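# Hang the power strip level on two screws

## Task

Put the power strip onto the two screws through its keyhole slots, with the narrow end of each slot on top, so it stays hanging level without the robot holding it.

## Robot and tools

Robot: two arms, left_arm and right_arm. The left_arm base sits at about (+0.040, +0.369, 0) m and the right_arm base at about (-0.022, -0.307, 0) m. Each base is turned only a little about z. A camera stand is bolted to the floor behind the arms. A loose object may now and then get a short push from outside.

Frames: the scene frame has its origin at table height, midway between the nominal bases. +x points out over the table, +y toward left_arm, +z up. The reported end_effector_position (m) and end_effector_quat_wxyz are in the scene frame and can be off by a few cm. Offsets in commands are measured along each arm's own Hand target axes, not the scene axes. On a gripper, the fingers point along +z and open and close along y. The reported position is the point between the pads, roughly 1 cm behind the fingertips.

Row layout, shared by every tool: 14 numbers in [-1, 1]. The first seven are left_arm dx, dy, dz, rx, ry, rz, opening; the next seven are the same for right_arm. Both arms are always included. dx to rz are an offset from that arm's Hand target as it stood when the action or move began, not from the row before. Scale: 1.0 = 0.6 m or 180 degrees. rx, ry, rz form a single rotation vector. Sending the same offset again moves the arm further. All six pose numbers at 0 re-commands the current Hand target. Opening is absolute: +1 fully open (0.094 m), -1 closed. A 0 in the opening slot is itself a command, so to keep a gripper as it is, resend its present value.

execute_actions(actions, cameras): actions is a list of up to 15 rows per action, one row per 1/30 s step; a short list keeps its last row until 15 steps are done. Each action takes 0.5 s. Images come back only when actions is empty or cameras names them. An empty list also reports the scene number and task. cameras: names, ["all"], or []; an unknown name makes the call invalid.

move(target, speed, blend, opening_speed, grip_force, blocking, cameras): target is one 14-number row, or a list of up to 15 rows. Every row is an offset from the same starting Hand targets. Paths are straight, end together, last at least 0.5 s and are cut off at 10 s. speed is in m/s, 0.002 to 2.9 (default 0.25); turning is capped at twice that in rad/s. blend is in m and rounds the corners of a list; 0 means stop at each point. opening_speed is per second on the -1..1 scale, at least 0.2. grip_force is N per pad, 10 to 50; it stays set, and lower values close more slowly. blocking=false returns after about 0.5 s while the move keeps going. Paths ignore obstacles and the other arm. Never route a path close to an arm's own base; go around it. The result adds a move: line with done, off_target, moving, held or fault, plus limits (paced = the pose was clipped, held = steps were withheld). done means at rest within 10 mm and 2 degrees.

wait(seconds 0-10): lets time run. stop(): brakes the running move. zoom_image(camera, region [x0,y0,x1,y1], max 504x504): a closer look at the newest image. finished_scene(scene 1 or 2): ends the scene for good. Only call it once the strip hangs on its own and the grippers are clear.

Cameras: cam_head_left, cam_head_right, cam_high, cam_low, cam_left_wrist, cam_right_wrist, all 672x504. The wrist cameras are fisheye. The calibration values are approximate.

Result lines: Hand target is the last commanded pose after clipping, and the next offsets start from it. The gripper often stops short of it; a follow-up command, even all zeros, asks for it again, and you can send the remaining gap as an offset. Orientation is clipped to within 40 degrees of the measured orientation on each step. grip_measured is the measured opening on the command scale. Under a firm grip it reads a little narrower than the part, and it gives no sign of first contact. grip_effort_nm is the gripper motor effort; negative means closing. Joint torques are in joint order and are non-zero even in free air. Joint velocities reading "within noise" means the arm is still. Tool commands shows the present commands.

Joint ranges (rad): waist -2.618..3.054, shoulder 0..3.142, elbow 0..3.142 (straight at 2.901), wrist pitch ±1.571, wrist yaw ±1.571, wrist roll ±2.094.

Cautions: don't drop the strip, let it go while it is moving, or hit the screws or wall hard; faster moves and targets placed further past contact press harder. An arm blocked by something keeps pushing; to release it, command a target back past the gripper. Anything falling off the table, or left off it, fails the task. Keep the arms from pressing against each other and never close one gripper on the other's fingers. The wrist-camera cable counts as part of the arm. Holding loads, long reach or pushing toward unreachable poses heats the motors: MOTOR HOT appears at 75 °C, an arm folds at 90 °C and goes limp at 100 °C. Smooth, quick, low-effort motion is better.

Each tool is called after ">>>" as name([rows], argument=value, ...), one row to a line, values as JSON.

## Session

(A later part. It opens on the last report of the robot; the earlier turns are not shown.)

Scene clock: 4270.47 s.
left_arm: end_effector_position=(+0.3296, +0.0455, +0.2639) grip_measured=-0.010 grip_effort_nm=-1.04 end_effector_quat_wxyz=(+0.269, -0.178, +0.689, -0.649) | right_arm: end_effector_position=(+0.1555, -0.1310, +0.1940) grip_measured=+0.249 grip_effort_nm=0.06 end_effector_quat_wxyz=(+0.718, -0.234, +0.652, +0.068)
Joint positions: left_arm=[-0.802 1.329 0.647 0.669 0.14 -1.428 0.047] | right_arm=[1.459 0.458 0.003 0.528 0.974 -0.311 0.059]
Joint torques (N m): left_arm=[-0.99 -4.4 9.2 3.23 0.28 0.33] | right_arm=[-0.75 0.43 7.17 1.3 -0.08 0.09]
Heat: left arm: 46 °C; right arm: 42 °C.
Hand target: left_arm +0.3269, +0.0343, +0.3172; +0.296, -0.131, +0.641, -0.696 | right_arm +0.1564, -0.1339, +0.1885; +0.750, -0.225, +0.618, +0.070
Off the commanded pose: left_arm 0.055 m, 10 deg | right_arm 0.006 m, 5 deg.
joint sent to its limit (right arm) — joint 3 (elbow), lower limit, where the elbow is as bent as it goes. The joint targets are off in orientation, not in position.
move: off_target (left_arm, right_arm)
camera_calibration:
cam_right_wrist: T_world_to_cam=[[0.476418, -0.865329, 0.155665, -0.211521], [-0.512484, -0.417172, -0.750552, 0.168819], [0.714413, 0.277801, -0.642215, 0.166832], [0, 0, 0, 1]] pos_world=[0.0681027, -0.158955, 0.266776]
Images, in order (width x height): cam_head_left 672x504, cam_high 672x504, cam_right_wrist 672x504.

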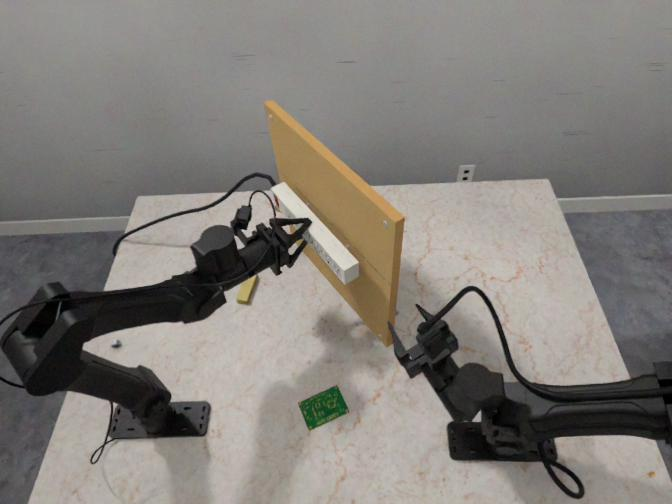

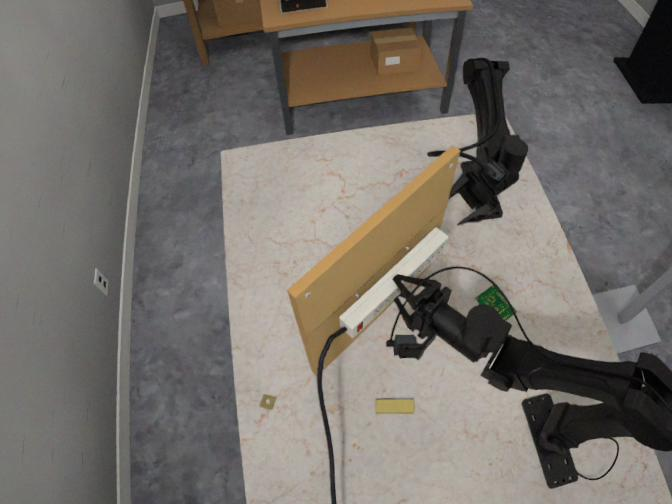

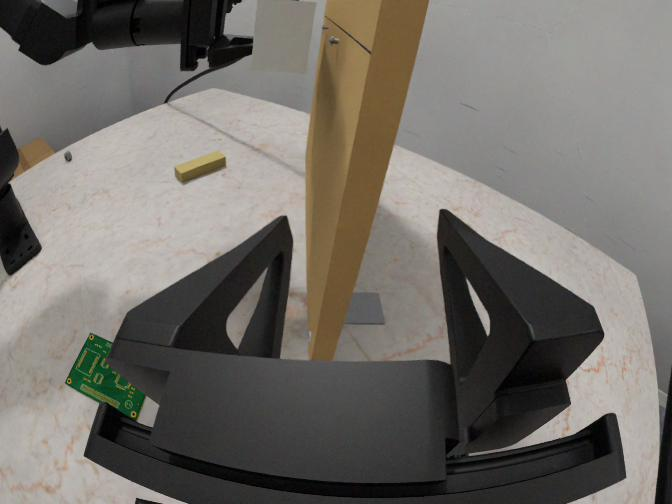

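>>> move(target=[-0.001,0.018,0.006,0,0,0,-0.5,0,0,0,0,0,0,0.25], speed=0.05, cameras=["cam_right_wrist","cam_head_left"])

>>> zoom_image(camera="cam_right_wrist", region=[260, 0, 360, 90])

>>> zoom_image(camera="cam_head_left", region=[260, 160, 380, 290])

Scene clock: 4320.37 s.
left_arm: end_effector_position=(+0.3341, +0.0408, +0.2584) grip_measured=-0.010 grip_effort_nm=-1.04 end_effector_quat_wxyz=(+0.271, -0.176, +0.686, -0.652) | right_arm: end_effector_position=(+0.1555, -0.1310, +0.1940) grip_measured=+0.249 grip_effort_nm=0.06 end_effector_quat_wxyz=(+0.718, -0.234, +0.652, +0.068)
Joint positions: left_arm=[-0.802 1.374 0.647 0.723 0.141 -1.428 0.047] | right_arm=[1.459 0.458 0.003 0.528 0.974 -0.311 0.059]
Joint torques (N m): left_arm=[-0.47 -4.66 8.62 3.24 0.35 0.32] | right_arm=[-0.7 0.42 7.1 1.29 -0.04 0.11]
Heat: left arm: 50 °C; right arm: 41 °C.
Hand target: left_arm +0.3320, +0.0317, +0.3074; +0.296, -0.131, +0.641, -0.696 | right_arm +0.1564, -0.1339, +0.1885; +0.750, -0.225, +0.618, +0.070
Off the commanded pose: left_arm 0.050 m, 9 deg | right_arm 0.006 m, 5 deg.
joint sent to its limit (right arm) — joint 3 (elbow), lower limit, where the elbow is as bent as it goes. The joint targets are off in orientation, not in position.
move: off_target (left_arm, right_arm)
camera_calibration:
cam_right_wrist: T_world_to_cam=[[0.476418, -0.865329, 0.155665, -0.211521], [-0.512484, -0.417172, -0.750552, 0.168819], [0.714413, 0.277801, -0.642215, 0.166832], [0, 0, 0, 1]] pos_world=[0.0681027, -0.158955, 0.266776]
Images, in order (width x height): cam_head_left 672x504, cam_right_wrist 672x504.

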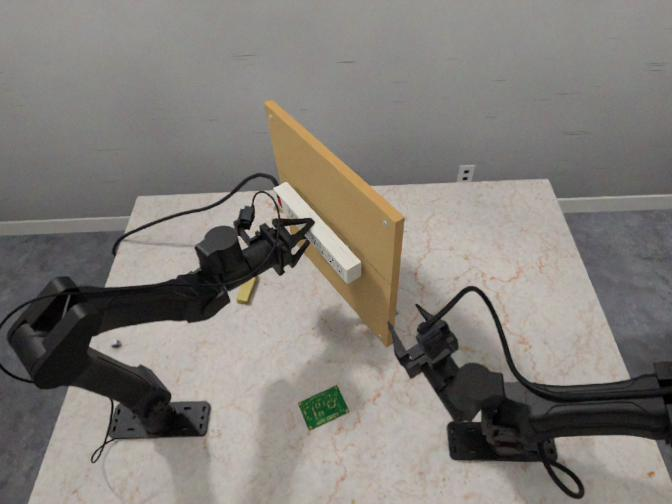

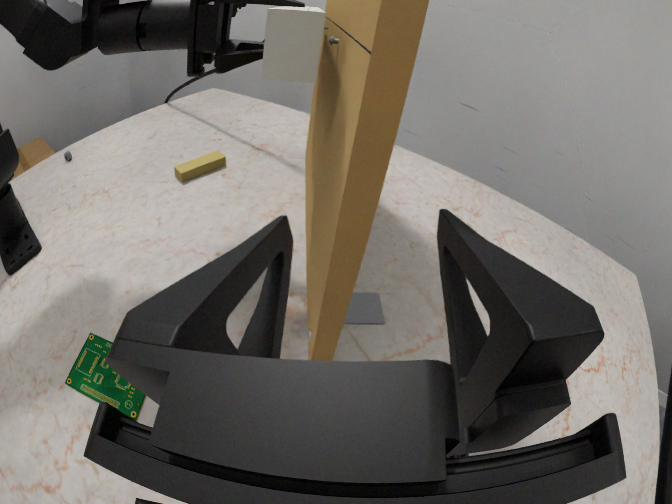

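Scaled by 5.040 from the camera's 672x504 image, which has a finer 960x720 frame.

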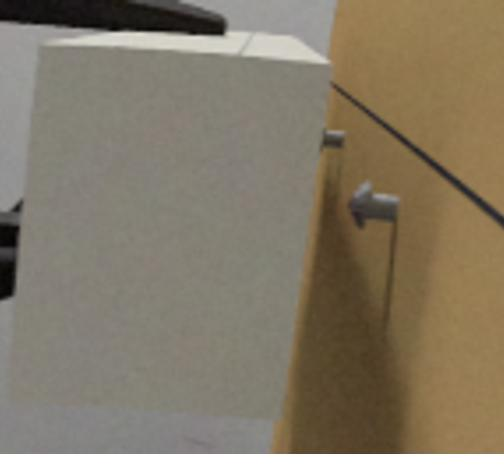

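Scaled by 3.877 from the camera's 672x504 image, which has a finer 960x720 frame.

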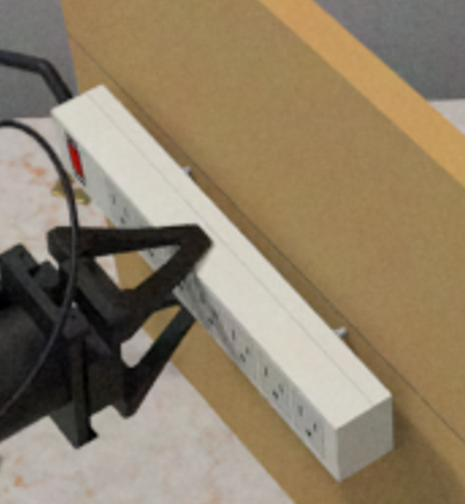

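>>> move(target=[0,0.001,0.034,0,0,0,-0.5,0,0,0,0,0,0,0.25], speed=0.04, cameras=["cam_right_wrist","cam_head_left"])

>>> zoom_image(camera="cam_right_wrist", region=[260, 0, 360, 90])

>>> zoom_image(camera="cam_head_left", region=[260, 160, 380, 290])

Scene clock: 4342.90 s.
left_arm: end_effector_position=(+0.3393, +0.0349, +0.2553) grip_measured=-0.010 grip_effort_nm=-1.04 end_effector_quat_wxyz=(+0.269, -0.177, +0.689, -0.649) | right_arm: end_effector_position=(+0.1555, -0.1310, +0.1940) grip_measured=+0.249 grip_effort_nm=0.06 end_effector_quat_wxyz=(+0.718, -0.234, +0.652, +0.068)
Joint positions: left_arm=[-0.803 1.41 0.671 0.727 0.141 -1.428 0.047] | right_arm=[1.459 0.458 0.003 0.528 0.974 -0.311 0.059]
Joint torques (N m): left_arm=[-1.39 -2.66 11.47 3.24 0.22 0.31] | right_arm=[-0.75 0.39 7.06 1.29 -0.05 0.09]
Heat: left arm: 50 °C; right arm: 41 °C.
Hand target: left_arm +0.3435, +0.0150, +0.3099; +0.296, -0.131, +0.641, -0.696 | right_arm +0.1564, -0.1339, +0.1885; +0.750, -0.225, +0.618, +0.070
Off the commanded pose: left_arm 0.058 m, 10 deg | right_arm 0.006 m, 5 deg.
joint sent to its limit (right arm) — joint 3 (elbow), lower limit, where the elbow is as bent as it goes. The joint targets are off in orientation, not in position.
move: off_target (left_arm, right_arm)
camera_calibration:
cam_right_wrist: T_world_to_cam=[[0.476418, -0.865329, 0.155665, -0.211521], [-0.512484, -0.417172, -0.750552, 0.168819], [0.714413, 0.277801, -0.642215, 0.166832], [0, 0, 0, 1]] pos_world=[0.0681027, -0.158955, 0.266776]
Images, in order (width x height): cam_head_left 672x504, cam_right_wrist 672x504.

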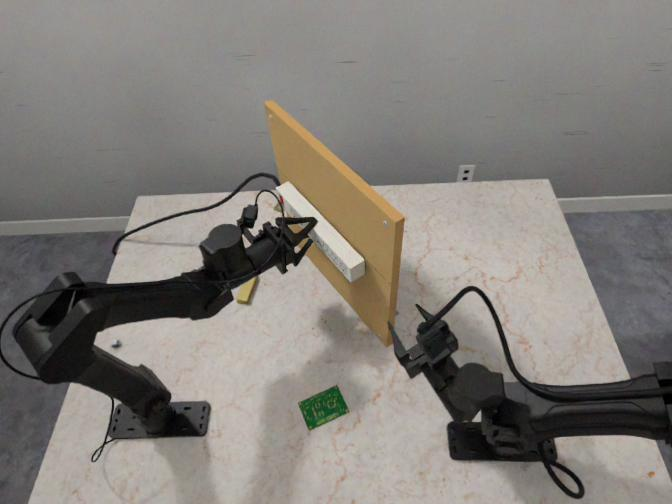

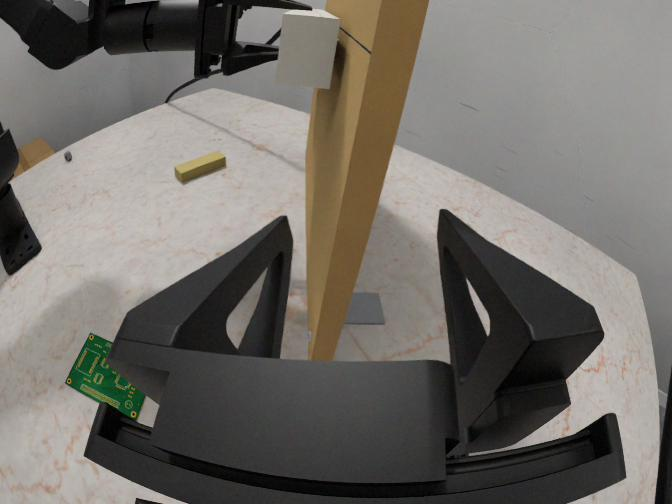

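Scaled by 5.040 from the camera's 672x504 image, which has a finer 960x720 frame.

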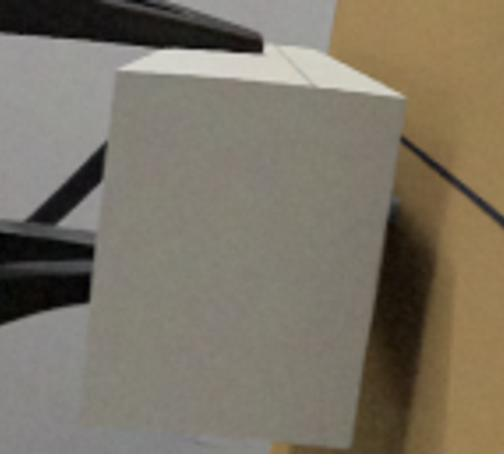

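Scaled by 3.877 from the camera's 672x504 image, which has a finer 960x720 frame.

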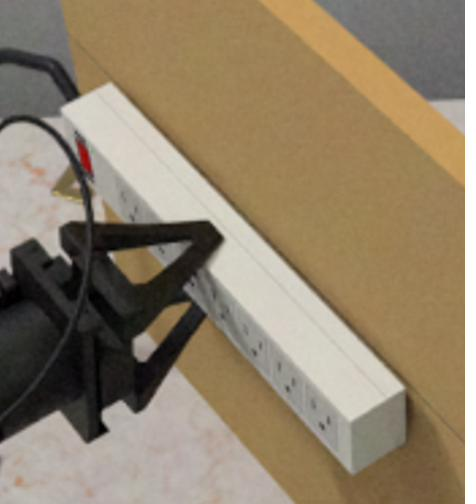

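>>> move([
  [0,-0.012,-0.02,0,0,0,-0.5,0,0,0,0,0,0,0.25],
], speed=0.05, cameras=["cam_right_wrist"])

>>> zoom_image(camera="cam_right_wrist", region=[260, 0, 360, 90])

Scene clock: 4355.57 s.
left_arm: end_effector_position=(+0.3390, +0.0351, +0.2555) grip_measured=-0.010 grip_effort_nm=-1.04 end_effector_quat_wxyz=(+0.269, -0.177, +0.689, -0.649) | right_arm: end_effector_position=(+0.1555, -0.1310, +0.1940) grip_measured=+0.249 grip_effort_nm=0.05 end_effector_quat_wxyz=(+0.718, -0.234, +0.652, +0.068)
Joint positions: left_arm=[-0.803 1.407 0.671 0.723 0.141 -1.428 0.047] | right_arm=[1.459 0.458 0.003 0.528 0.974 -0.311 0.059]
Joint torques (N m): left_arm=[-1.2 -6.69 9.83 2.96 0.28 0.34] | right_arm=[-0.68 0.29 7.12 1.3 -0.1 0.08]
Heat: left arm: 50 °C; right arm: 41 °C.
Hand target: left_arm +0.3350, +0.0248, +0.3151; +0.296, -0.131, +0.641, -0.696 | right_arm +0.1564, -0.1339, +0.1885; +0.750, -0.225, +0.618, +0.070
Off the commanded pose: left_arm 0.061 m, 10 deg | right_arm 0.006 m, 5 deg.
joint sent to its limit (right arm) — joint 3 (elbow), lower limit, where the elbow is as bent as it goes. The joint targets are off in orientation, not in position.
move: off_target (left_arm, right_arm)
camera_calibration:
cam_right_wrist: T_world_to_cam=[[0.476418, -0.865329, 0.155665, -0.211521], [-0.512484, -0.417172, -0.750552, 0.168819], [0.714413, 0.277801, -0.642215, 0.166832], [0, 0, 0, 1]] pos_world=[0.0681027, -0.158955, 0.266776]
Images, in order (width x height): cam_right_wrist 672x504.

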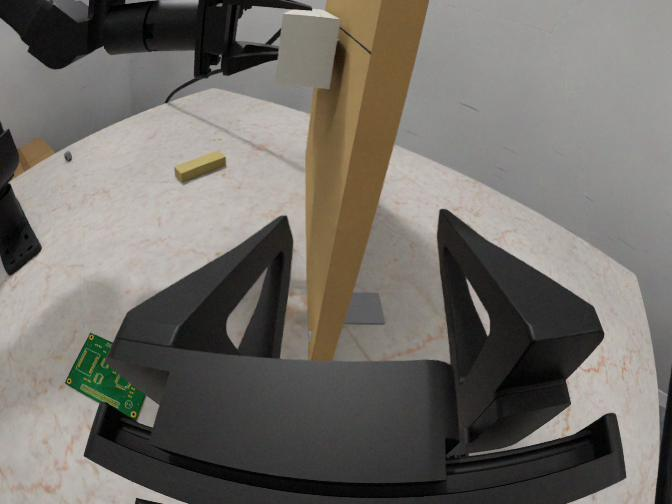

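Scaled by 5.040 from the camera's 672x504 image, which has a finer 960x720 frame.

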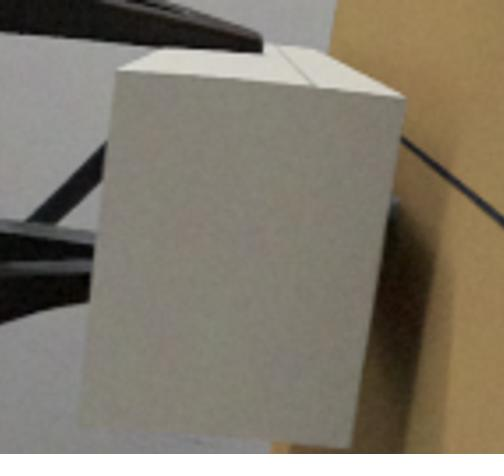

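>>> move(target=[0,-0.008,-0.03,0,0,0,-0.5,0,0,0,0,0,0,0.25], speed=0.06, cameras=["cam_right_wrist"])

>>> zoom_image(camera="cam_right_wrist", region=[260, 0, 360, 90])

Scene clock: 4364.20 s.
left_arm: end_effector_position=(+0.3331, +0.0409, +0.2744) grip_measured=-0.010 grip_effort_nm=-1.04 end_effector_quat_wxyz=(+0.275, -0.172, +0.678, -0.660) | right_arm: end_effector_position=(+0.1555, -0.1310, +0.1940) grip_measured=+0.249 grip_effort_nm=0.06 end_effector_quat_wxyz=(+0.718, -0.234, +0.652, +0.068)
Joint positions: left_arm=[-0.803 1.351 0.671 0.703 0.141 -1.428 0.047] | right_arm=[1.459 0.458 0.003 0.528 0.974 -0.311 0.059]
Joint torques (N m): left_arm=[-0.36 -7.21 6.98 2.88 0.36 0.32] | right_arm=[-0.65 0.24 7.04 1.29 -0.09 0.07]
Heat: left arm: 50 °C; right arm: 41 °C.
Hand target: left_arm +0.3237, +0.0395, +0.3171; +0.296, -0.131, +0.641, -0.696 | right_arm +0.1564, -0.1339, +0.1885; +0.750, -0.225, +0.618, +0.070
Off the commanded pose: left_arm 0.044 m, 8 deg | right_arm 0.006 m, 5 deg.
joint sent to its limit (right arm) — joint 3 (elbow), lower limit, where the elbow is as bent as it goes. The joint targets are off in orientation, not in position.
move: off_target (left_arm, right_arm)
camera_calibration:
cam_right_wrist: T_world_to_cam=[[0.476418, -0.865329, 0.155665, -0.211521], [-0.512484, -0.417172, -0.750552, 0.168819], [0.714413, 0.277801, -0.642215, 0.166832], [0, 0, 0, 1]] pos_world=[0.0681027, -0.158955, 0.266776]
Images, in order (width x height): cam_right_wrist 672x504.

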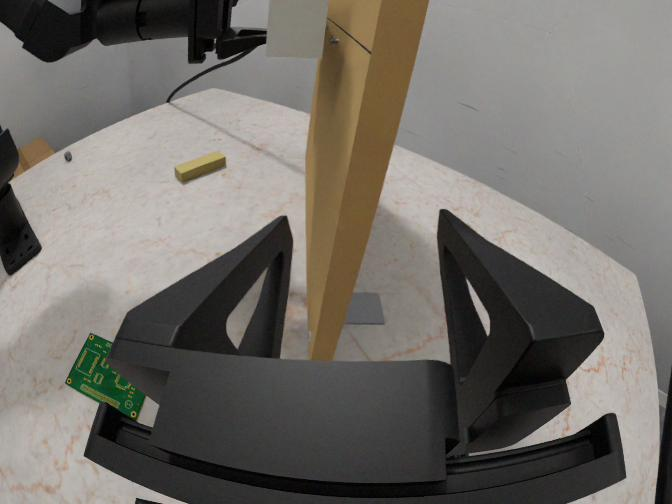

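Scaled by 5.040 from the camera's 672x504 image, which has a finer 960x720 frame.

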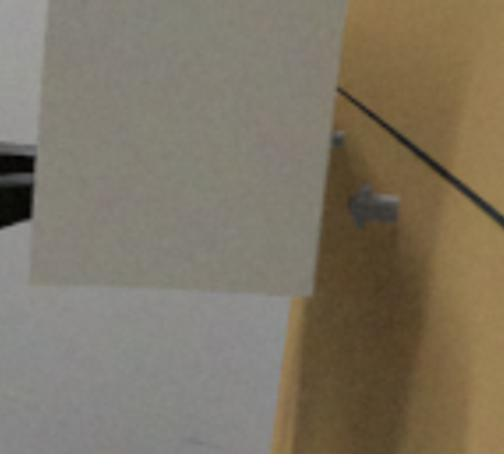

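>>> move(target=[0,0.015,0.012,0,0,0,-0.5,0,0,0,0,0,0,0.25], speed=0.05, cameras=["cam_right_wrist"])

>>> zoom_image(camera="cam_right_wrist", region=[260, 0, 360, 90])

Scene clock: 4382.03 s.
left_arm: end_effector_position=(+0.3346, +0.0390, +0.2700) grip_measured=-0.010 grip_effort_nm=-1.04 end_effector_quat_wxyz=(+0.273, -0.172, +0.680, -0.658) | right_arm: end_effector_position=(+0.1555, -0.1310, +0.1940) grip_measured=+0.249 grip_effort_nm=0.06 end_effector_quat_wxyz=(+0.718, -0.234, +0.652, +0.068)
Joint positions: left_arm=[-0.803 1.367 0.671 0.713 0.143 -1.428 0.047] | right_arm=[1.459 0.458 0.003 0.528 0.974 -0.311 0.059]
Joint torques (N m): left_arm=[-0.35 -4.86 7.16 3.19 0.33 0.32] | right_arm=[-0.58 0.27 7.19 1.29 -0.08 0.11]
Heat: left arm: 47 °C; right arm: 41 °C.
Hand target: left_arm +0.3300, +0.0336, +0.3094; +0.296, -0.131, +0.641, -0.696 | right_arm +0.1564, -0.1339, +0.1885; +0.750, -0.225, +0.618, +0.070
Off the commanded pose: left_arm 0.040 m, 8 deg | right_arm 0.006 m, 5 deg.
joint sent to its limit (right arm) — joint 3 (elbow), lower limit, where the elbow is as bent as it goes. The joint targets are off in orientation, not in position.
move: off_target (left_arm, right_arm)
camera_calibration:
cam_right_wrist: T_world_to_cam=[[0.476418, -0.865329, 0.155665, -0.211521], [-0.512484, -0.417172, -0.750552, 0.168819], [0.714413, 0.277801, -0.642215, 0.166832], [0, 0, 0, 1]] pos_world=[0.0681027, -0.158955, 0.266776]
Images, in order (width x height): cam_right_wrist 672x504.

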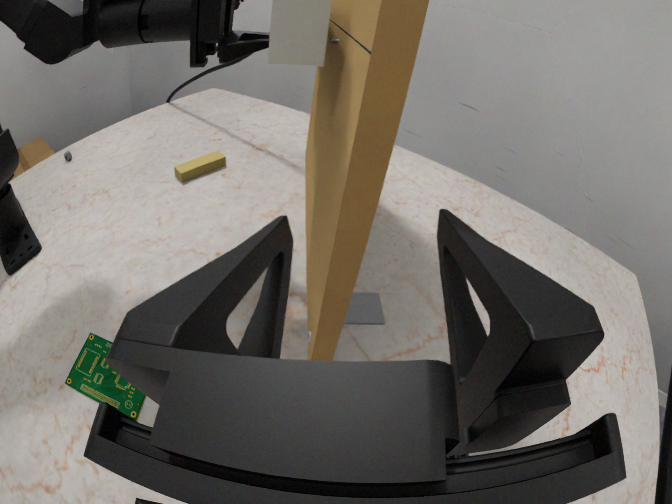

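Scaled by 5.040 from the camera's 672x504 image, which has a finer 960x720 frame.

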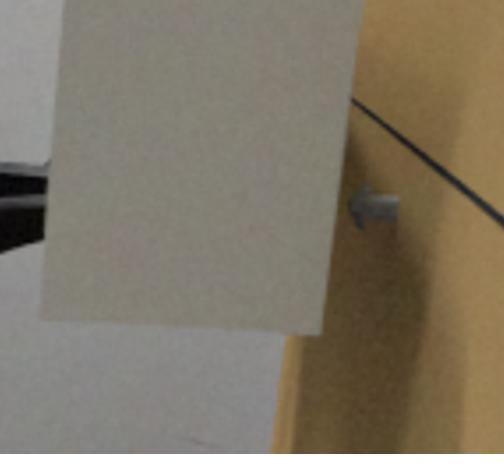

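>>> move(target=[0,0.01,0.004,-0.006,0,0,-0.5,0,0,0,0,0,0,0.25], speed=0.05, cameras=["cam_right_wrist"])

>>> zoom_image(camera="cam_right_wrist", region=[260, 0, 360, 90])

Scene clock: 4389.33 s.
left_arm: end_effector_position=(+0.3360, +0.0376, +0.2646) grip_measured=-0.010 grip_effort_nm=-1.04 end_effector_quat_wxyz=(+0.272, -0.173, +0.684, -0.654) | right_arm: end_effector_position=(+0.1555, -0.1310, +0.1940) grip_measured=+0.249 grip_effort_nm=0.06 end_effector_quat_wxyz=(+0.718, -0.234, +0.652, +0.068)
Joint positions: left_arm=[-0.803 1.38 0.671 0.713 0.143 -1.424 0.047] | right_arm=[1.459 0.458 0.003 0.528 0.974 -0.311 0.059]
Joint torques (N m): left_arm=[-0.31 -4.93 7.71 3.08 0.31 0.35] | right_arm=[-0.66 0.27 7.17 1.29 -0.11 0.07]
Heat: left arm: 47 °C; right arm: 41 °C.
Hand target: left_arm +0.3328, +0.0316, +0.3040; +0.295, -0.133, +0.647, -0.690 | right_arm +0.1564, -0.1339, +0.1885; +0.750, -0.225, +0.618, +0.070
Off the commanded pose: left_arm 0.040 m, 8 deg | right_arm 0.006 m, 5 deg.
joint sent to its limit (right arm) — joint 3 (elbow), lower limit, where the elbow is as bent as it goes. The joint targets are off in orientation, not in position.
move: off_target (left_arm, right_arm)
camera_calibration:
cam_right_wrist: T_world_to_cam=[[0.476418, -0.865329, 0.155665, -0.211521], [-0.512484, -0.417172, -0.750552, 0.168819], [0.714413, 0.277801, -0.642215, 0.166832], [0, 0, 0, 1]] pos_world=[0.0681027, -0.158955, 0.266776]
Images, in order (width x height): cam_right_wrist 672x504.

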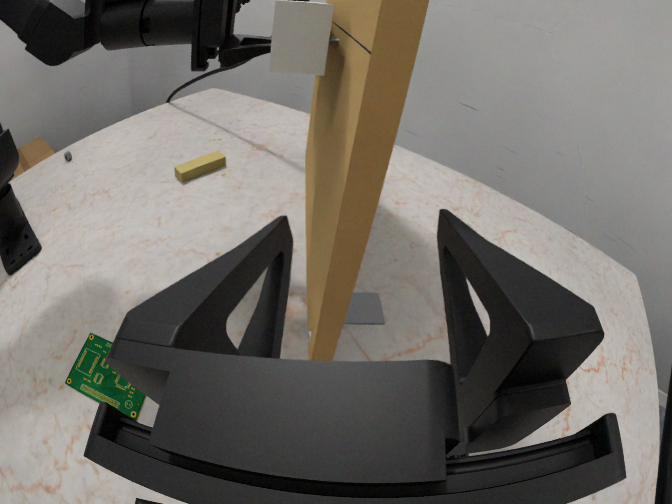

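Scaled by 5.040 from the camera's 672x504 image, which has a finer 960x720 frame.

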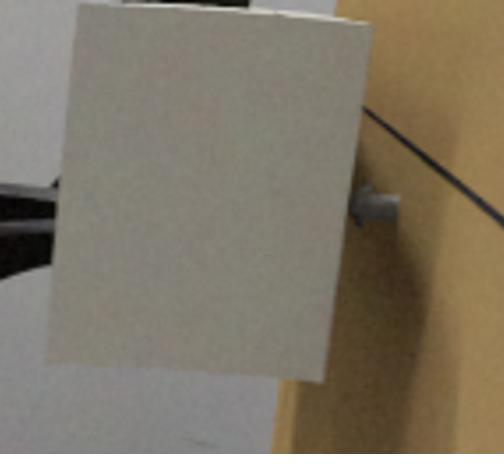

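>>> move(target=[0,0.007,0.004,-0.004,0,0,-0.5,0,0,0,0,0,0,0.25], speed=0.05, cameras=["cam_right_wrist"])

>>> zoom_image(camera="cam_right_wrist", region=[260, 0, 360, 90])

Scene clock: 4397.20 s.
left_arm: end_effector_position=(+0.3371, +0.0365, +0.2597) grip_measured=-0.010 grip_effort_nm=-1.04 end_effector_quat_wxyz=(+0.271, -0.173, +0.688, -0.650) | right_arm: end_effector_position=(+0.1555, -0.1310, +0.1940) grip_measured=+0.249 grip_effort_nm=0.06 end_effector_quat_wxyz=(+0.718, -0.234, +0.652, +0.068)
Joint positions: left_arm=[-0.803 1.392 0.671 0.713 0.143 -1.421 0.047] | right_arm=[1.459 0.458 0.003 0.528 0.974 -0.311 0.059]
Joint torques (N m): left_arm=[-0.42 -4.96 7.97 3.01 0.29 0.24] | right_arm=[-0.59 0.38 7.05 1.29 -0.14 0.06]
Heat: left arm: 47 °C; right arm: 41 °C.
Hand target: left_arm +0.3351, +0.0297, +0.3002; +0.294, -0.135, +0.652, -0.686 | right_arm +0.1564, -0.1339, +0.1885; +0.750, -0.225, +0.618, +0.070
Off the commanded pose: left_arm 0.041 m, 8 deg | right_arm 0.006 m, 5 deg.
joint sent to its limit (right arm) — joint 3 (elbow), lower limit, where the elbow is as bent as it goes. The joint targets are off in orientation, not in position.
move: off_target (left_arm, right_arm)
camera_calibration:
cam_right_wrist: T_world_to_cam=[[0.476418, -0.865329, 0.155665, -0.211521], [-0.512484, -0.417172, -0.750552, 0.168819], [0.714413, 0.277801, -0.642215, 0.166832], [0, 0, 0, 1]] pos_world=[0.0681027, -0.158955, 0.266776]
Images, in order (width x height): cam_right_wrist 672x504.

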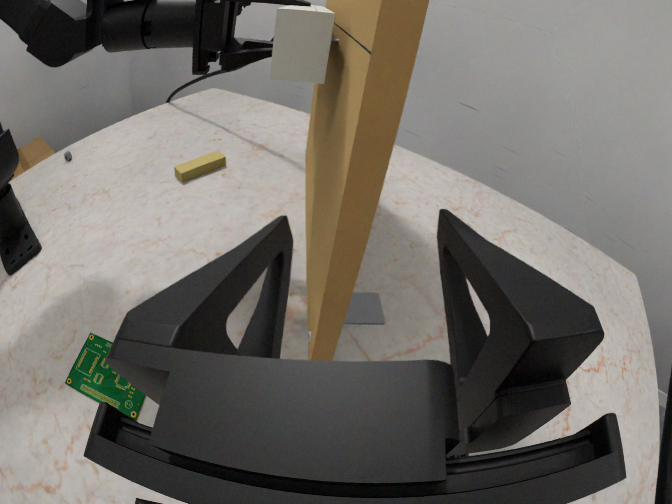

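Scaled by 5.040 from the camera's 672x504 image, which has a finer 960x720 frame.

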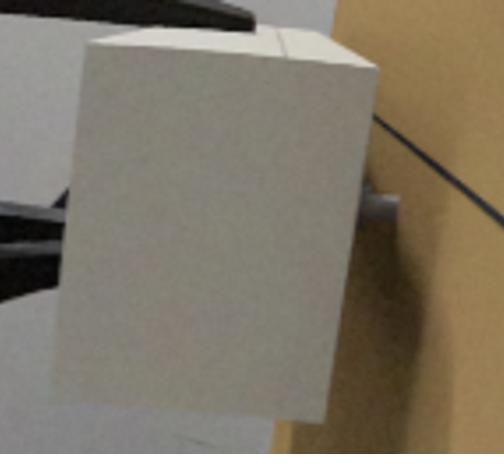

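>>> move(target=[0,-0.003,0.018,0.001,0,0,-0.5,0,0,0,0,0,0,0.25], speed=0.03, cameras=["cam_right_wrist"])

>>> zoom_image(camera="cam_right_wrist", region=[260, 0, 360, 90])

Scene clock: 4404.10 s.
left_arm: end_effector_position=(+0.3385, +0.0345, +0.2560) grip_measured=-0.010 grip_effort_nm=-1.04 end_effector_quat_wxyz=(+0.270, -0.173, +0.692, -0.647) | right_arm: end_effector_position=(+0.1555, -0.1310, +0.1940) grip_measured=+0.249 grip_effort_nm=0.06 end_effector_quat_wxyz=(+0.718, -0.234, +0.652, +0.068)
Joint positions: left_arm=[-0.804 1.405 0.675 0.713 0.143 -1.419 0.046] | right_arm=[1.459 0.458 0.003 0.528 0.974 -0.311 0.059]
Joint torques (N m): left_arm=[-0.9 -3.78 10.11 3.01 0.2 0.27] | right_arm=[-0.7 0.29 7.13 1.26 -0.06 0.09]
Heat: left arm: 47 °C; right arm: 41 °C.
Hand target: left_arm +0.3409, +0.0209, +0.3032; +0.294, -0.135, +0.651, -0.687 | right_arm +0.1564, -0.1339, +0.1885; +0.750, -0.225, +0.618, +0.070
Off the commanded pose: left_arm 0.049 m, 8 deg | right_arm 0.006 m, 5 deg.
joint sent to its limit (right arm) — joint 3 (elbow), lower limit, where the elbow is as bent as it goes. The joint targets are off in orientation, not in position.
move: off_target (left_arm, right_arm)
camera_calibration:
cam_right_wrist: T_world_to_cam=[[0.476418, -0.865329, 0.155665, -0.211521], [-0.512484, -0.417172, -0.750552, 0.168819], [0.714413, 0.277801, -0.642215, 0.166832], [0, 0, 0, 1]] pos_world=[0.0681027, -0.158955, 0.266776]
Images, in order (width x height): cam_right_wrist 672x504.

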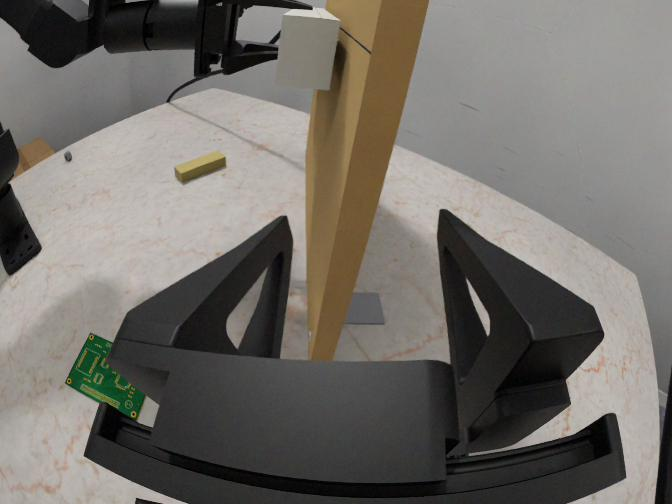

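Scaled by 5.040 from the camera's 672x504 image, which has a finer 960x720 frame.

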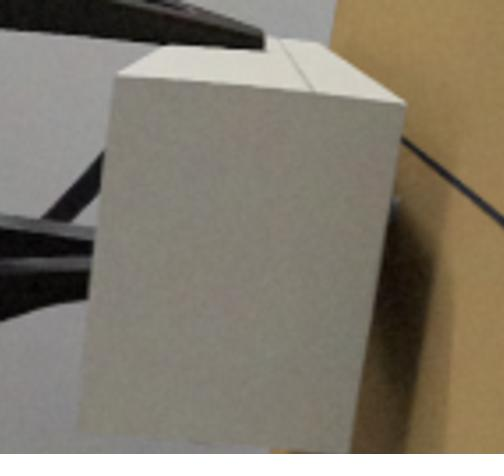

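>>> move(target=[0,-0.004,-0.03,0,0,0,-0.5,0,0,0,0,0,0,0.25], speed=0.05, cameras=["cam_right_wrist"])

>>> zoom_image(camera="cam_right_wrist", region=[260, 0, 360, 90])

Scene clock: 4415.30 s.
left_arm: end_effector_position=(+0.3372, +0.0358, +0.2604) grip_measured=-0.010 grip_effort_nm=-1.04 end_effector_quat_wxyz=(+0.271, -0.172, +0.689, -0.650) | right_arm: end_effector_position=(+0.1555, -0.1310, +0.1940) grip_measured=+0.249 grip_effort_nm=0.06 end_effector_quat_wxyz=(+0.718, -0.234, +0.652, +0.068)
Joint positions: left_arm=[-0.804 1.392 0.675 0.708 0.143 -1.419 0.046] | right_arm=[1.459 0.458 0.003 0.528 0.974 -0.311 0.059]
Joint torques (N m): left_arm=[-0.1 -7.65 6.6 2.92 0.3 0.28] | right_arm=[-0.66 0.36 7.13 1.27 -0.11 0.08]
Heat: left arm: 49 °C; right arm: 41 °C.
Hand target: left_arm +0.3301, +0.0355, +0.3033; +0.294, -0.135, +0.651, -0.687 | right_arm +0.1564, -0.1339, +0.1885; +0.750, -0.225, +0.618, +0.070
Off the commanded pose: left_arm 0.044 m, 8 deg | right_arm 0.006 m, 5 deg.
joint sent to its limit (right arm) — joint 3 (elbow), lower limit, where the elbow is as bent as it goes. The joint targets are off in orientation, not in position.
move: off_target (left_arm, right_arm)
camera_calibration:
cam_right_wrist: T_world_to_cam=[[0.476418, -0.865329, 0.155665, -0.211521], [-0.512484, -0.417172, -0.750552, 0.168819], [0.714413, 0.277801, -0.642215, 0.166832], [0, 0, 0, 1]] pos_world=[0.0681027, -0.158955, 0.266776]
Images, in order (width x height): cam_right_wrist 672x504.

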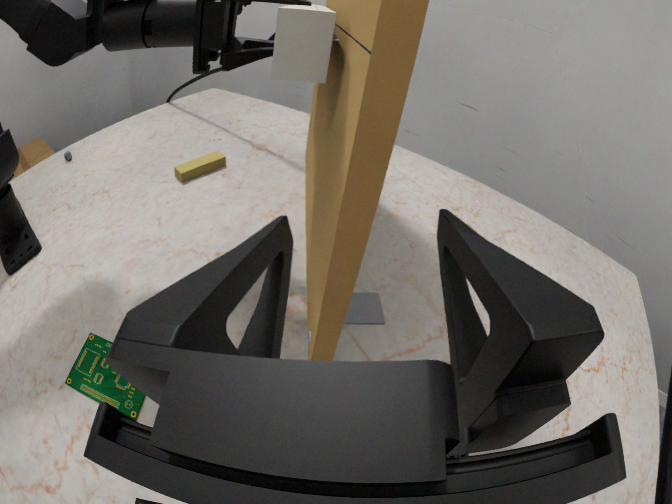

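Scaled by 5.040 from the camera's 672x504 image, which has a finer 960x720 frame.

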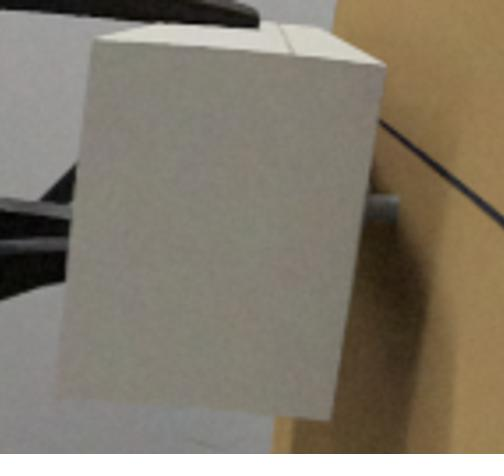

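>>> move(target=[0,-0.007,0.0,0.003,0,0,-0.5,0,0,0,0,0,0,0.25], speed=0.05)

>>> move(target=[0,-0.004,0.022,0.0,0,0,-0.5,0,0,0,0,0,0,0.25], speed=0.03, cameras=["cam_right_wrist"])

>>> zoom_image(camera="cam_right_wrist", region=[260, 0, 360, 90])

Scene clock: 4425.47 s.
left_arm: end_effector_position=(+0.3367, +0.0363, +0.2622) grip_measured=-0.010 grip_effort_nm=-1.04 end_effector_quat_wxyz=(+0.272, -0.172, +0.688, -0.651) | right_arm: end_effector_position=(+0.1555, -0.1310, +0.1940) grip_measured=+0.249 grip_effort_nm=0.06 end_effector_quat_wxyz=(+0.718, -0.234, +0.652, +0.068)
Joint positions: left_arm=[-0.804 1.388 0.675 0.708 0.143 -1.419 0.046] | right_arm=[1.459 0.458 0.003 0.528 0.974 -0.311 0.059]
Joint torques (N m): left_arm=[-0.28 -7.76 6.86 2.94 0.32 0.26] | right_arm=[-0.66 0.46 7.06 1.28 -0.13 0.1]
Heat: left arm: 48 °C; right arm: 41 °C.
Hand target: left_arm +0.3292, +0.0354, +0.3074; +0.295, -0.133, +0.647, -0.690 | right_arm +0.1564, -0.1339, +0.1885; +0.750, -0.225, +0.618, +0.070
Off the commanded pose: left_arm 0.046 m, 8 deg | right_arm 0.006 m, 5 deg.
joint sent to its limit (right arm) — joint 3 (elbow), lower limit, where the elbow is as bent as it goes. The joint targets are off in orientation, not in position.
move: off_target (left_arm, right_arm)

Scene clock: 4426.27 s.
left_arm: end_effector_position=(+0.3377, +0.0350, +0.2652) grip_measured=-0.010 grip_effort_nm=-1.04 end_effector_quat_wxyz=(+0.272, -0.171, +0.687, -0.652) | right_arm: end_effector_position=(+0.1555, -0.1310, +0.1940) grip_measured=+0.249 grip_effort_nm=0.05 end_effector_quat_wxyz=(+0.718, -0.234, +0.652, +0.068)
Joint positions: left_arm=[-0.804 1.389 0.686 0.701 0.143 -1.419 0.046] | right_arm=[1.459 0.458 0.003 0.528 0.974 -0.311 0.059]
Joint torques (N m): left_arm=[-0.96 -4.78 9.39 2.91 0.2 0.26] | right_arm=[-0.62 0.49 7.06 1.28 -0.08 0.07]
Heat: left arm: 48 °C; right arm: 41 °C.
Hand target: left_arm +0.3361, +0.0246, +0.3114; +0.295, -0.133, +0.647, -0.690 | right_arm +0.1564, -0.1339, +0.1885; +0.750, -0.225, +0.618, +0.070
Off the commanded pose: left_arm 0.047 m, 8 deg | right_arm 0.006 m, 5 deg.
joint sent to its limit (right arm) — joint 3 (elbow), lower limit, where the elbow is as bent as it goes. The joint targets are off in orientation, not in position.
move: off_target (left_arm, right_arm)
camera_calibration:
cam_right_wrist: T_world_to_cam=[[0.476418, -0.865329, 0.155665, -0.211521], [-0.512484, -0.417172, -0.750552, 0.168819], [0.714413, 0.277801, -0.642215, 0.166832], [0, 0, 0, 1]] pos_world=[0.0681027, -0.158955, 0.266776]
Images, in order (width x height): cam_right_wrist 672x504.

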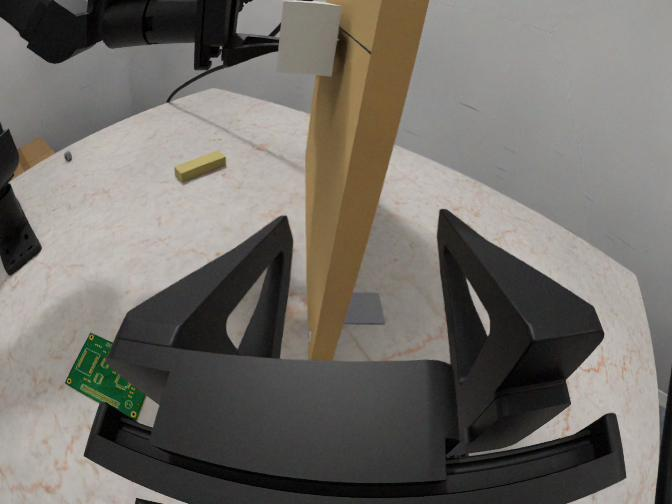

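Scaled by 5.040 from the camera's 672x504 image, which has a finer 960x720 frame.

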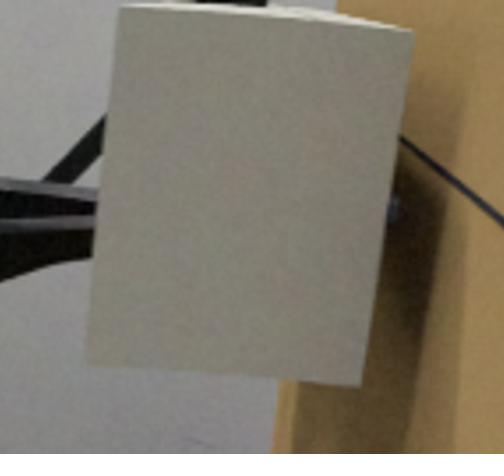

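>>> move(target=[0,0.006,0.003,-0.004,0,0,-0.5,0,0,0,0,0,0,0.25], speed=0.03)

>>> move(target=[0,0.004,0.00,-0.003,0,0,-0.5,0,0,0,0,0,0,0.25], speed=0.03)

>>> move(target=[0,0.004,0.00,-0.003,0,0,-0.5,0,0,0,0,0,0,0.25], speed=0.03, cameras=["cam_right_wrist"])

>>> zoom_image(camera="cam_right_wrist", region=[260, 0, 360, 90])

Scene clock: 4442.33 s.
left_arm: end_effector_position=(+0.3380, +0.0348, +0.2650) grip_measured=-0.010 grip_effort_nm=-1.04 end_effector_quat_wxyz=(+0.272, -0.171, +0.687, -0.652) | right_arm: end_effector_position=(+0.1555, -0.1310, +0.1940) grip_measured=+0.249 grip_effort_nm=0.06 end_effector_quat_wxyz=(+0.718, -0.234, +0.652, +0.068)
Joint positions: left_arm=[-0.804 1.391 0.688 0.7 0.143 -1.419 0.046] | right_arm=[1.459 0.458 0.003 0.528 0.974 -0.311 0.059]
Joint torques (N m): left_arm=[-1.05 -4.22 9.7 2.81 0.18 0.27] | right_arm=[-0.76 0.25 7.13 1.27 -0.07 0.08]
Heat: left arm: 50 °C; right arm: 41 °C.
Hand target: left_arm +0.3380, +0.0232, +0.3083; +0.294, -0.135, +0.651, -0.686 | right_arm +0.1564, -0.1339, +0.1885; +0.750, -0.225, +0.618, +0.070
Off the commanded pose: left_arm 0.045 m, 7 deg | right_arm 0.006 m, 5 deg.
joint sent to its limit (right arm) — joint 3 (elbow), lower limit, where the elbow is as bent as it goes. The joint targets are off in orientation, not in position.
move: off_target (left_arm, right_arm)

Scene clock: 4443.03 s.
left_arm: end_effector_position=(+0.3380, +0.0348, +0.2648) grip_measured=-0.010 grip_effort_nm=-1.04 end_effector_quat_wxyz=(+0.272, -0.171, +0.687, -0.651) | right_arm: end_effector_position=(+0.1555, -0.1310, +0.1940) grip_measured=+0.249 grip_effort_nm=0.06 end_effector_quat_wxyz=(+0.718, -0.234, +0.652, +0.068)
Joint positions: left_arm=[-0.804 1.391 0.688 0.699 0.143 -1.419 0.046] | right_arm=[1.459 0.458 0.003 0.528 0.974 -0.311 0.059]
Joint torques (N m): left_arm=[-1.01 -4.12 9.83 2.71 0.15 0.29] | right_arm=[-0.61 0.43 7.23 1.34 -0.11 0.09]
Heat: left arm: 50 °C; right arm: 41 °C.
Hand target: left_arm +0.3385, +0.0233, +0.3059; +0.294, -0.137, +0.655, -0.683 | right_arm +0.1564, -0.1339, +0.1885; +0.750, -0.225, +0.618, +0.070
Off the commanded pose: left_arm 0.043 m, 7 deg | right_arm 0.006 m, 5 deg.
joint sent to its limit (right arm) — joint 3 (elbow), lower limit, where the elbow is as bent as it goes. The joint targets are off in orientation, not in position.
move: off_target (left_arm, right_arm)

Scene clock: 4443.73 s.
left_arm: end_effector_position=(+0.3381, +0.0347, +0.2646) grip_measured=-0.010 grip_effort_nm=-1.04 end_effector_quat_wxyz=(+0.272, -0.172, +0.688, -0.651) | right_arm: end_effector_position=(+0.1555, -0.1310, +0.1940) grip_measured=+0.249 grip_effort_nm=0.06 end_effector_quat_wxyz=(+0.718, -0.234, +0.652, +0.068)
Joint positions: left_arm=[-0.804 1.391 0.689 0.696 0.143 -1.419 0.046] | right_arm=[1.459 0.458 0.003 0.528 0.974 -0.311 0.059]
Joint torques (N m): left_arm=[-0.92 -4.03 9.83 2.64 0.13 0.31] | right_arm=[-0.64 0.44 7.2 1.28 -0.07 0.1]
Heat: left arm: 50 °C; right arm: 41 °C.
Hand target: left_arm +0.3390, +0.0234, +0.3035; +0.293, -0.138, +0.658, -0.680 | right_arm +0.1564, -0.1339, +0.1885; +0.750, -0.225, +0.618, +0.070
Off the commanded pose: left_arm 0.041 m, 7 deg | right_arm 0.006 m, 5 deg.
joint sent to its limit (right arm) — joint 3 (elbow), lower limit, where the elbow is as bent as it goes. The joint targets are off in orientation, not in position.
move: off_target (left_arm, right_arm)
camera_calibration:
cam_right_wrist: T_world_to_cam=[[0.476418, -0.865329, 0.155665, -0.211521], [-0.512484, -0.417172, -0.750552, 0.168819], [0.714413, 0.277801, -0.642215, 0.166832], [0, 0, 0, 1]] pos_world=[0.0681027, -0.158955, 0.266776]
Images, in order (width x height): cam_right_wrist 672x504.

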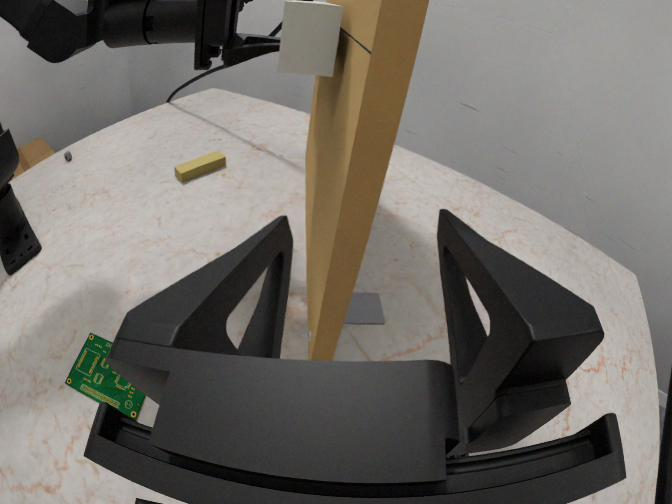

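Scaled by 5.040 from the camera's 672x504 image, which has a finer 960x720 frame.

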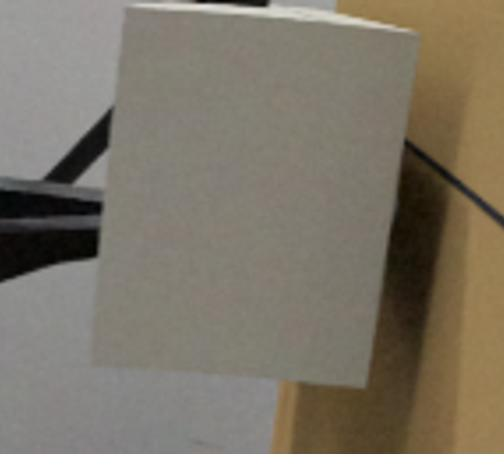

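>>> move(target=[0,0.008,0.00,-0.003,0,0,-0.5,0,0,0,0,0,0,0.25], speed=0.03)

>>> move(target=[0,0.008,0.00,-0.003,0,0,-0.5,0,0,0,0,0,0,0.25], speed=0.03)

>>> zoom_image(camera="cam_right_wrist", region=[260, 0, 360, 90])

Scene clock: 4451.67 s.
left_arm: end_effector_position=(+0.3381, +0.0347, +0.2646) grip_measured=-0.010 grip_effort_nm=-1.04 end_effector_quat_wxyz=(+0.272, -0.172, +0.688, -0.651) | right_arm: end_effector_position=(+0.1555, -0.1310, +0.1940) grip_measured=+0.249 grip_effort_nm=0.06 end_effector_quat_wxyz=(+0.718, -0.234, +0.652, +0.068)
Joint positions: left_arm=[-0.804 1.391 0.689 0.696 0.143 -1.419 0.046] | right_arm=[1.459 0.458 0.003 0.528 0.974 -0.311 0.059]
Joint torques (N m): left_arm=[-0.79 -3.34 9.54 2.67 0.15 0.32] | right_arm=[-0.76 0.29 7.12 1.33 -0.06 0.07]
Heat: left arm: 49 °C; right arm: 41 °C.
Hand target: left_arm +0.3401, +0.0236, +0.2988; +0.292, -0.139, +0.661, -0.677 | right_arm +0.1564, -0.1339, +0.1885; +0.750, -0.225, +0.618, +0.070
Off the commanded pose: left_arm 0.036 m, 6 deg | right_arm 0.006 m, 5 deg.
joint sent to its limit (right arm) — joint 3 (elbow), lower limit, where the elbow is as bent as it goes. The joint targets are off in orientation, not in position.
move: off_target (left_arm, right_arm)

Scene clock: 4452.37 s.
left_arm: end_effector_position=(+0.3381, +0.0346, +0.2643) grip_measured=-0.010 grip_effort_nm=-1.04 end_effector_quat_wxyz=(+0.272, -0.172, +0.688, -0.650) | right_arm: end_effector_position=(+0.1555, -0.1310, +0.1940) grip_measured=+0.249 grip_effort_nm=0.06 end_effector_quat_wxyz=(+0.718, -0.234, +0.652, +0.068)
Joint positions: left_arm=[-0.804 1.391 0.689 0.696 0.143 -1.419 0.046] | right_arm=[1.459 0.458 0.003 0.528 0.974 -0.311 0.059]
Joint torques (N m): left_arm=[-0.57 -2.91 9.25 2.68 0.16 0.33] | right_arm=[-0.57 0.36 7.12 1.29 -0.1 0.1]
Heat: left arm: 48 °C; right arm: 41 °C.
Hand target: left_arm +0.3411, +0.0238, +0.2941; +0.292, -0.141, +0.664, -0.674 | right_arm +0.1564, -0.1339, +0.1885; +0.750, -0.225, +0.618, +0.070
Off the commanded pose: left_arm 0.032 m, 6 deg | right_arm 0.006 m, 5 deg.
joint sent to its limit (right arm) — joint 3 (elbow), lower limit, where the elbow is as bent as it goes. The joint targets are off in orientation, not in position.
move: off_target (left_arm, right_arm)

Scaled by 5.040 from the camera's 672x504 image, which has a finer 960x720 frame.
This view is cut from an older image: the scene may have changed since it was taken.

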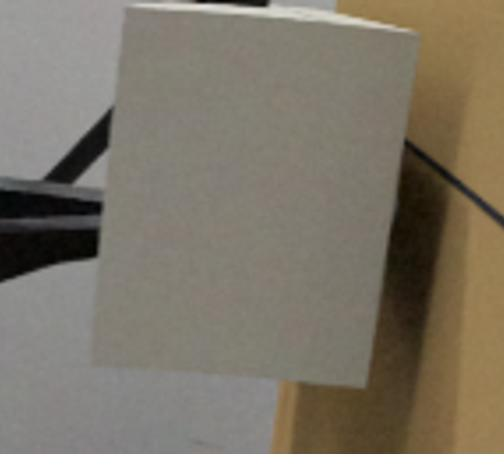

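Keep lowering.

>>> move(target=[0,0.008,0.00,-0.002,0,0,-0.5,0,0,0,0,0,0,0.25], speed=0.03)

>>> move(target=[0,0.008,0.00,-0.002,0,0,-0.5,0,0,0,0,0,0,0.25], speed=0.03, cameras=["cam_right_wrist"])

>>> zoom_image(camera="cam_right_wrist", region=[260, 0, 360, 90])

Scene clock: 4461.10 s.
left_arm: end_effector_position=(+0.3382, +0.0345, +0.2642) grip_measured=-0.010 grip_effort_nm=-1.04 end_effector_quat_wxyz=(+0.272, -0.172, +0.688, -0.650) | right_arm: end_effector_position=(+0.1555, -0.1310, +0.1940) grip_measured=+0.249 grip_effort_nm=0.06 end_effector_quat_wxyz=(+0.718, -0.234, +0.652, +0.068)
Joint positions: left_arm=[-0.804 1.392 0.689 0.697 0.143 -1.418 0.046] | right_arm=[1.459 0.458 0.003 0.528 0.974 -0.311 0.059]
Joint torques (N m): left_arm=[-0.42 -2.19 8.84 2.77 0.17 0.33] | right_arm=[-0.58 0.38 7.01 1.3 -0.08 0.08]
Heat: left arm: 47 °C; right arm: 41 °C.
Hand target: left_arm +0.3421, +0.0240, +0.2895; +0.291, -0.142, +0.667, -0.672 | right_arm +0.1564, -0.1339, +0.1885; +0.750, -0.225, +0.618, +0.070
Off the commanded pose: left_arm 0.028 m, 5 deg | right_arm 0.006 m, 5 deg.
joint sent to its limit (right arm) — joint 3 (elbow), lower limit, where the elbow is as bent as it goes. The joint targets are off in orientation, not in position.
move: off_target (left_arm, right_arm)

Scene clock: 4461.80 s.
left_arm: end_effector_position=(+0.3384, +0.0344, +0.2642) grip_measured=-0.010 grip_effort_nm=-1.04 end_effector_quat_wxyz=(+0.272, -0.171, +0.688, -0.651) | right_arm: end_effector_position=(+0.1555, -0.1310, +0.1940) grip_measured=+0.249 grip_effort_nm=0.06 end_effector_quat_wxyz=(+0.718, -0.234, +0.652, +0.068)
Joint positions: left_arm=[-0.803 1.394 0.689 0.7 0.145 -1.418 0.046] | right_arm=[1.459 0.458 0.003 0.528 0.974 -0.311 0.059]
Joint torques (N m): left_arm=[-0.32 -1.63 8.39 2.84 0.18 0.34] | right_arm=[-0.72 0.43 7.21 1.32 -0.09 0.06]
Heat: left arm: 47 °C; right arm: 41 °C.
Hand target: left_arm +0.3430, +0.0242, +0.2848; +0.291, -0.143, +0.669, -0.670 | right_arm +0.1564, -0.1339, +0.1885; +0.750, -0.225, +0.618, +0.070
Off the commanded pose: left_arm 0.023 m, 5 deg | right_arm 0.006 m, 5 deg.
joint sent to its limit (right arm) — joint 3 (elbow), lower limit, where the elbow is as bent as it goes. The joint targets are off in orientation, not in position.
move: off_target (left_arm, right_arm)
camera_calibration:
cam_right_wrist: T_world_to_cam=[[0.476418, -0.865329, 0.155665, -0.211521], [-0.512484, -0.417172, -0.750552, 0.168819], [0.714413, 0.277801, -0.642215, 0.166832], [0, 0, 0, 1]] pos_world=[0.0681027, -0.158955, 0.266776]
Images, in order (width x height): cam_right_wrist 672x504.

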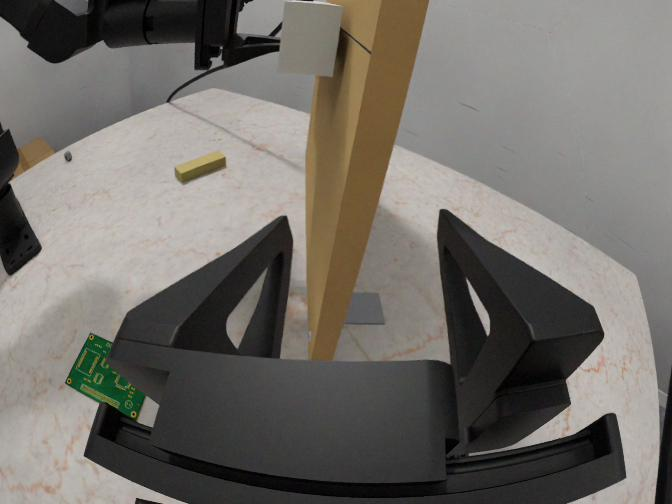

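Scaled by 5.040 from the camera's 672x504 image, which has a finer 960x720 frame.

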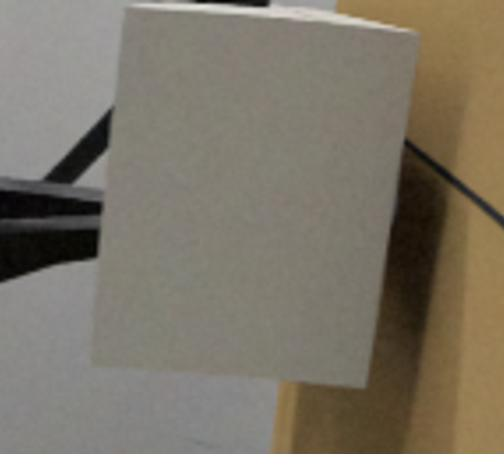

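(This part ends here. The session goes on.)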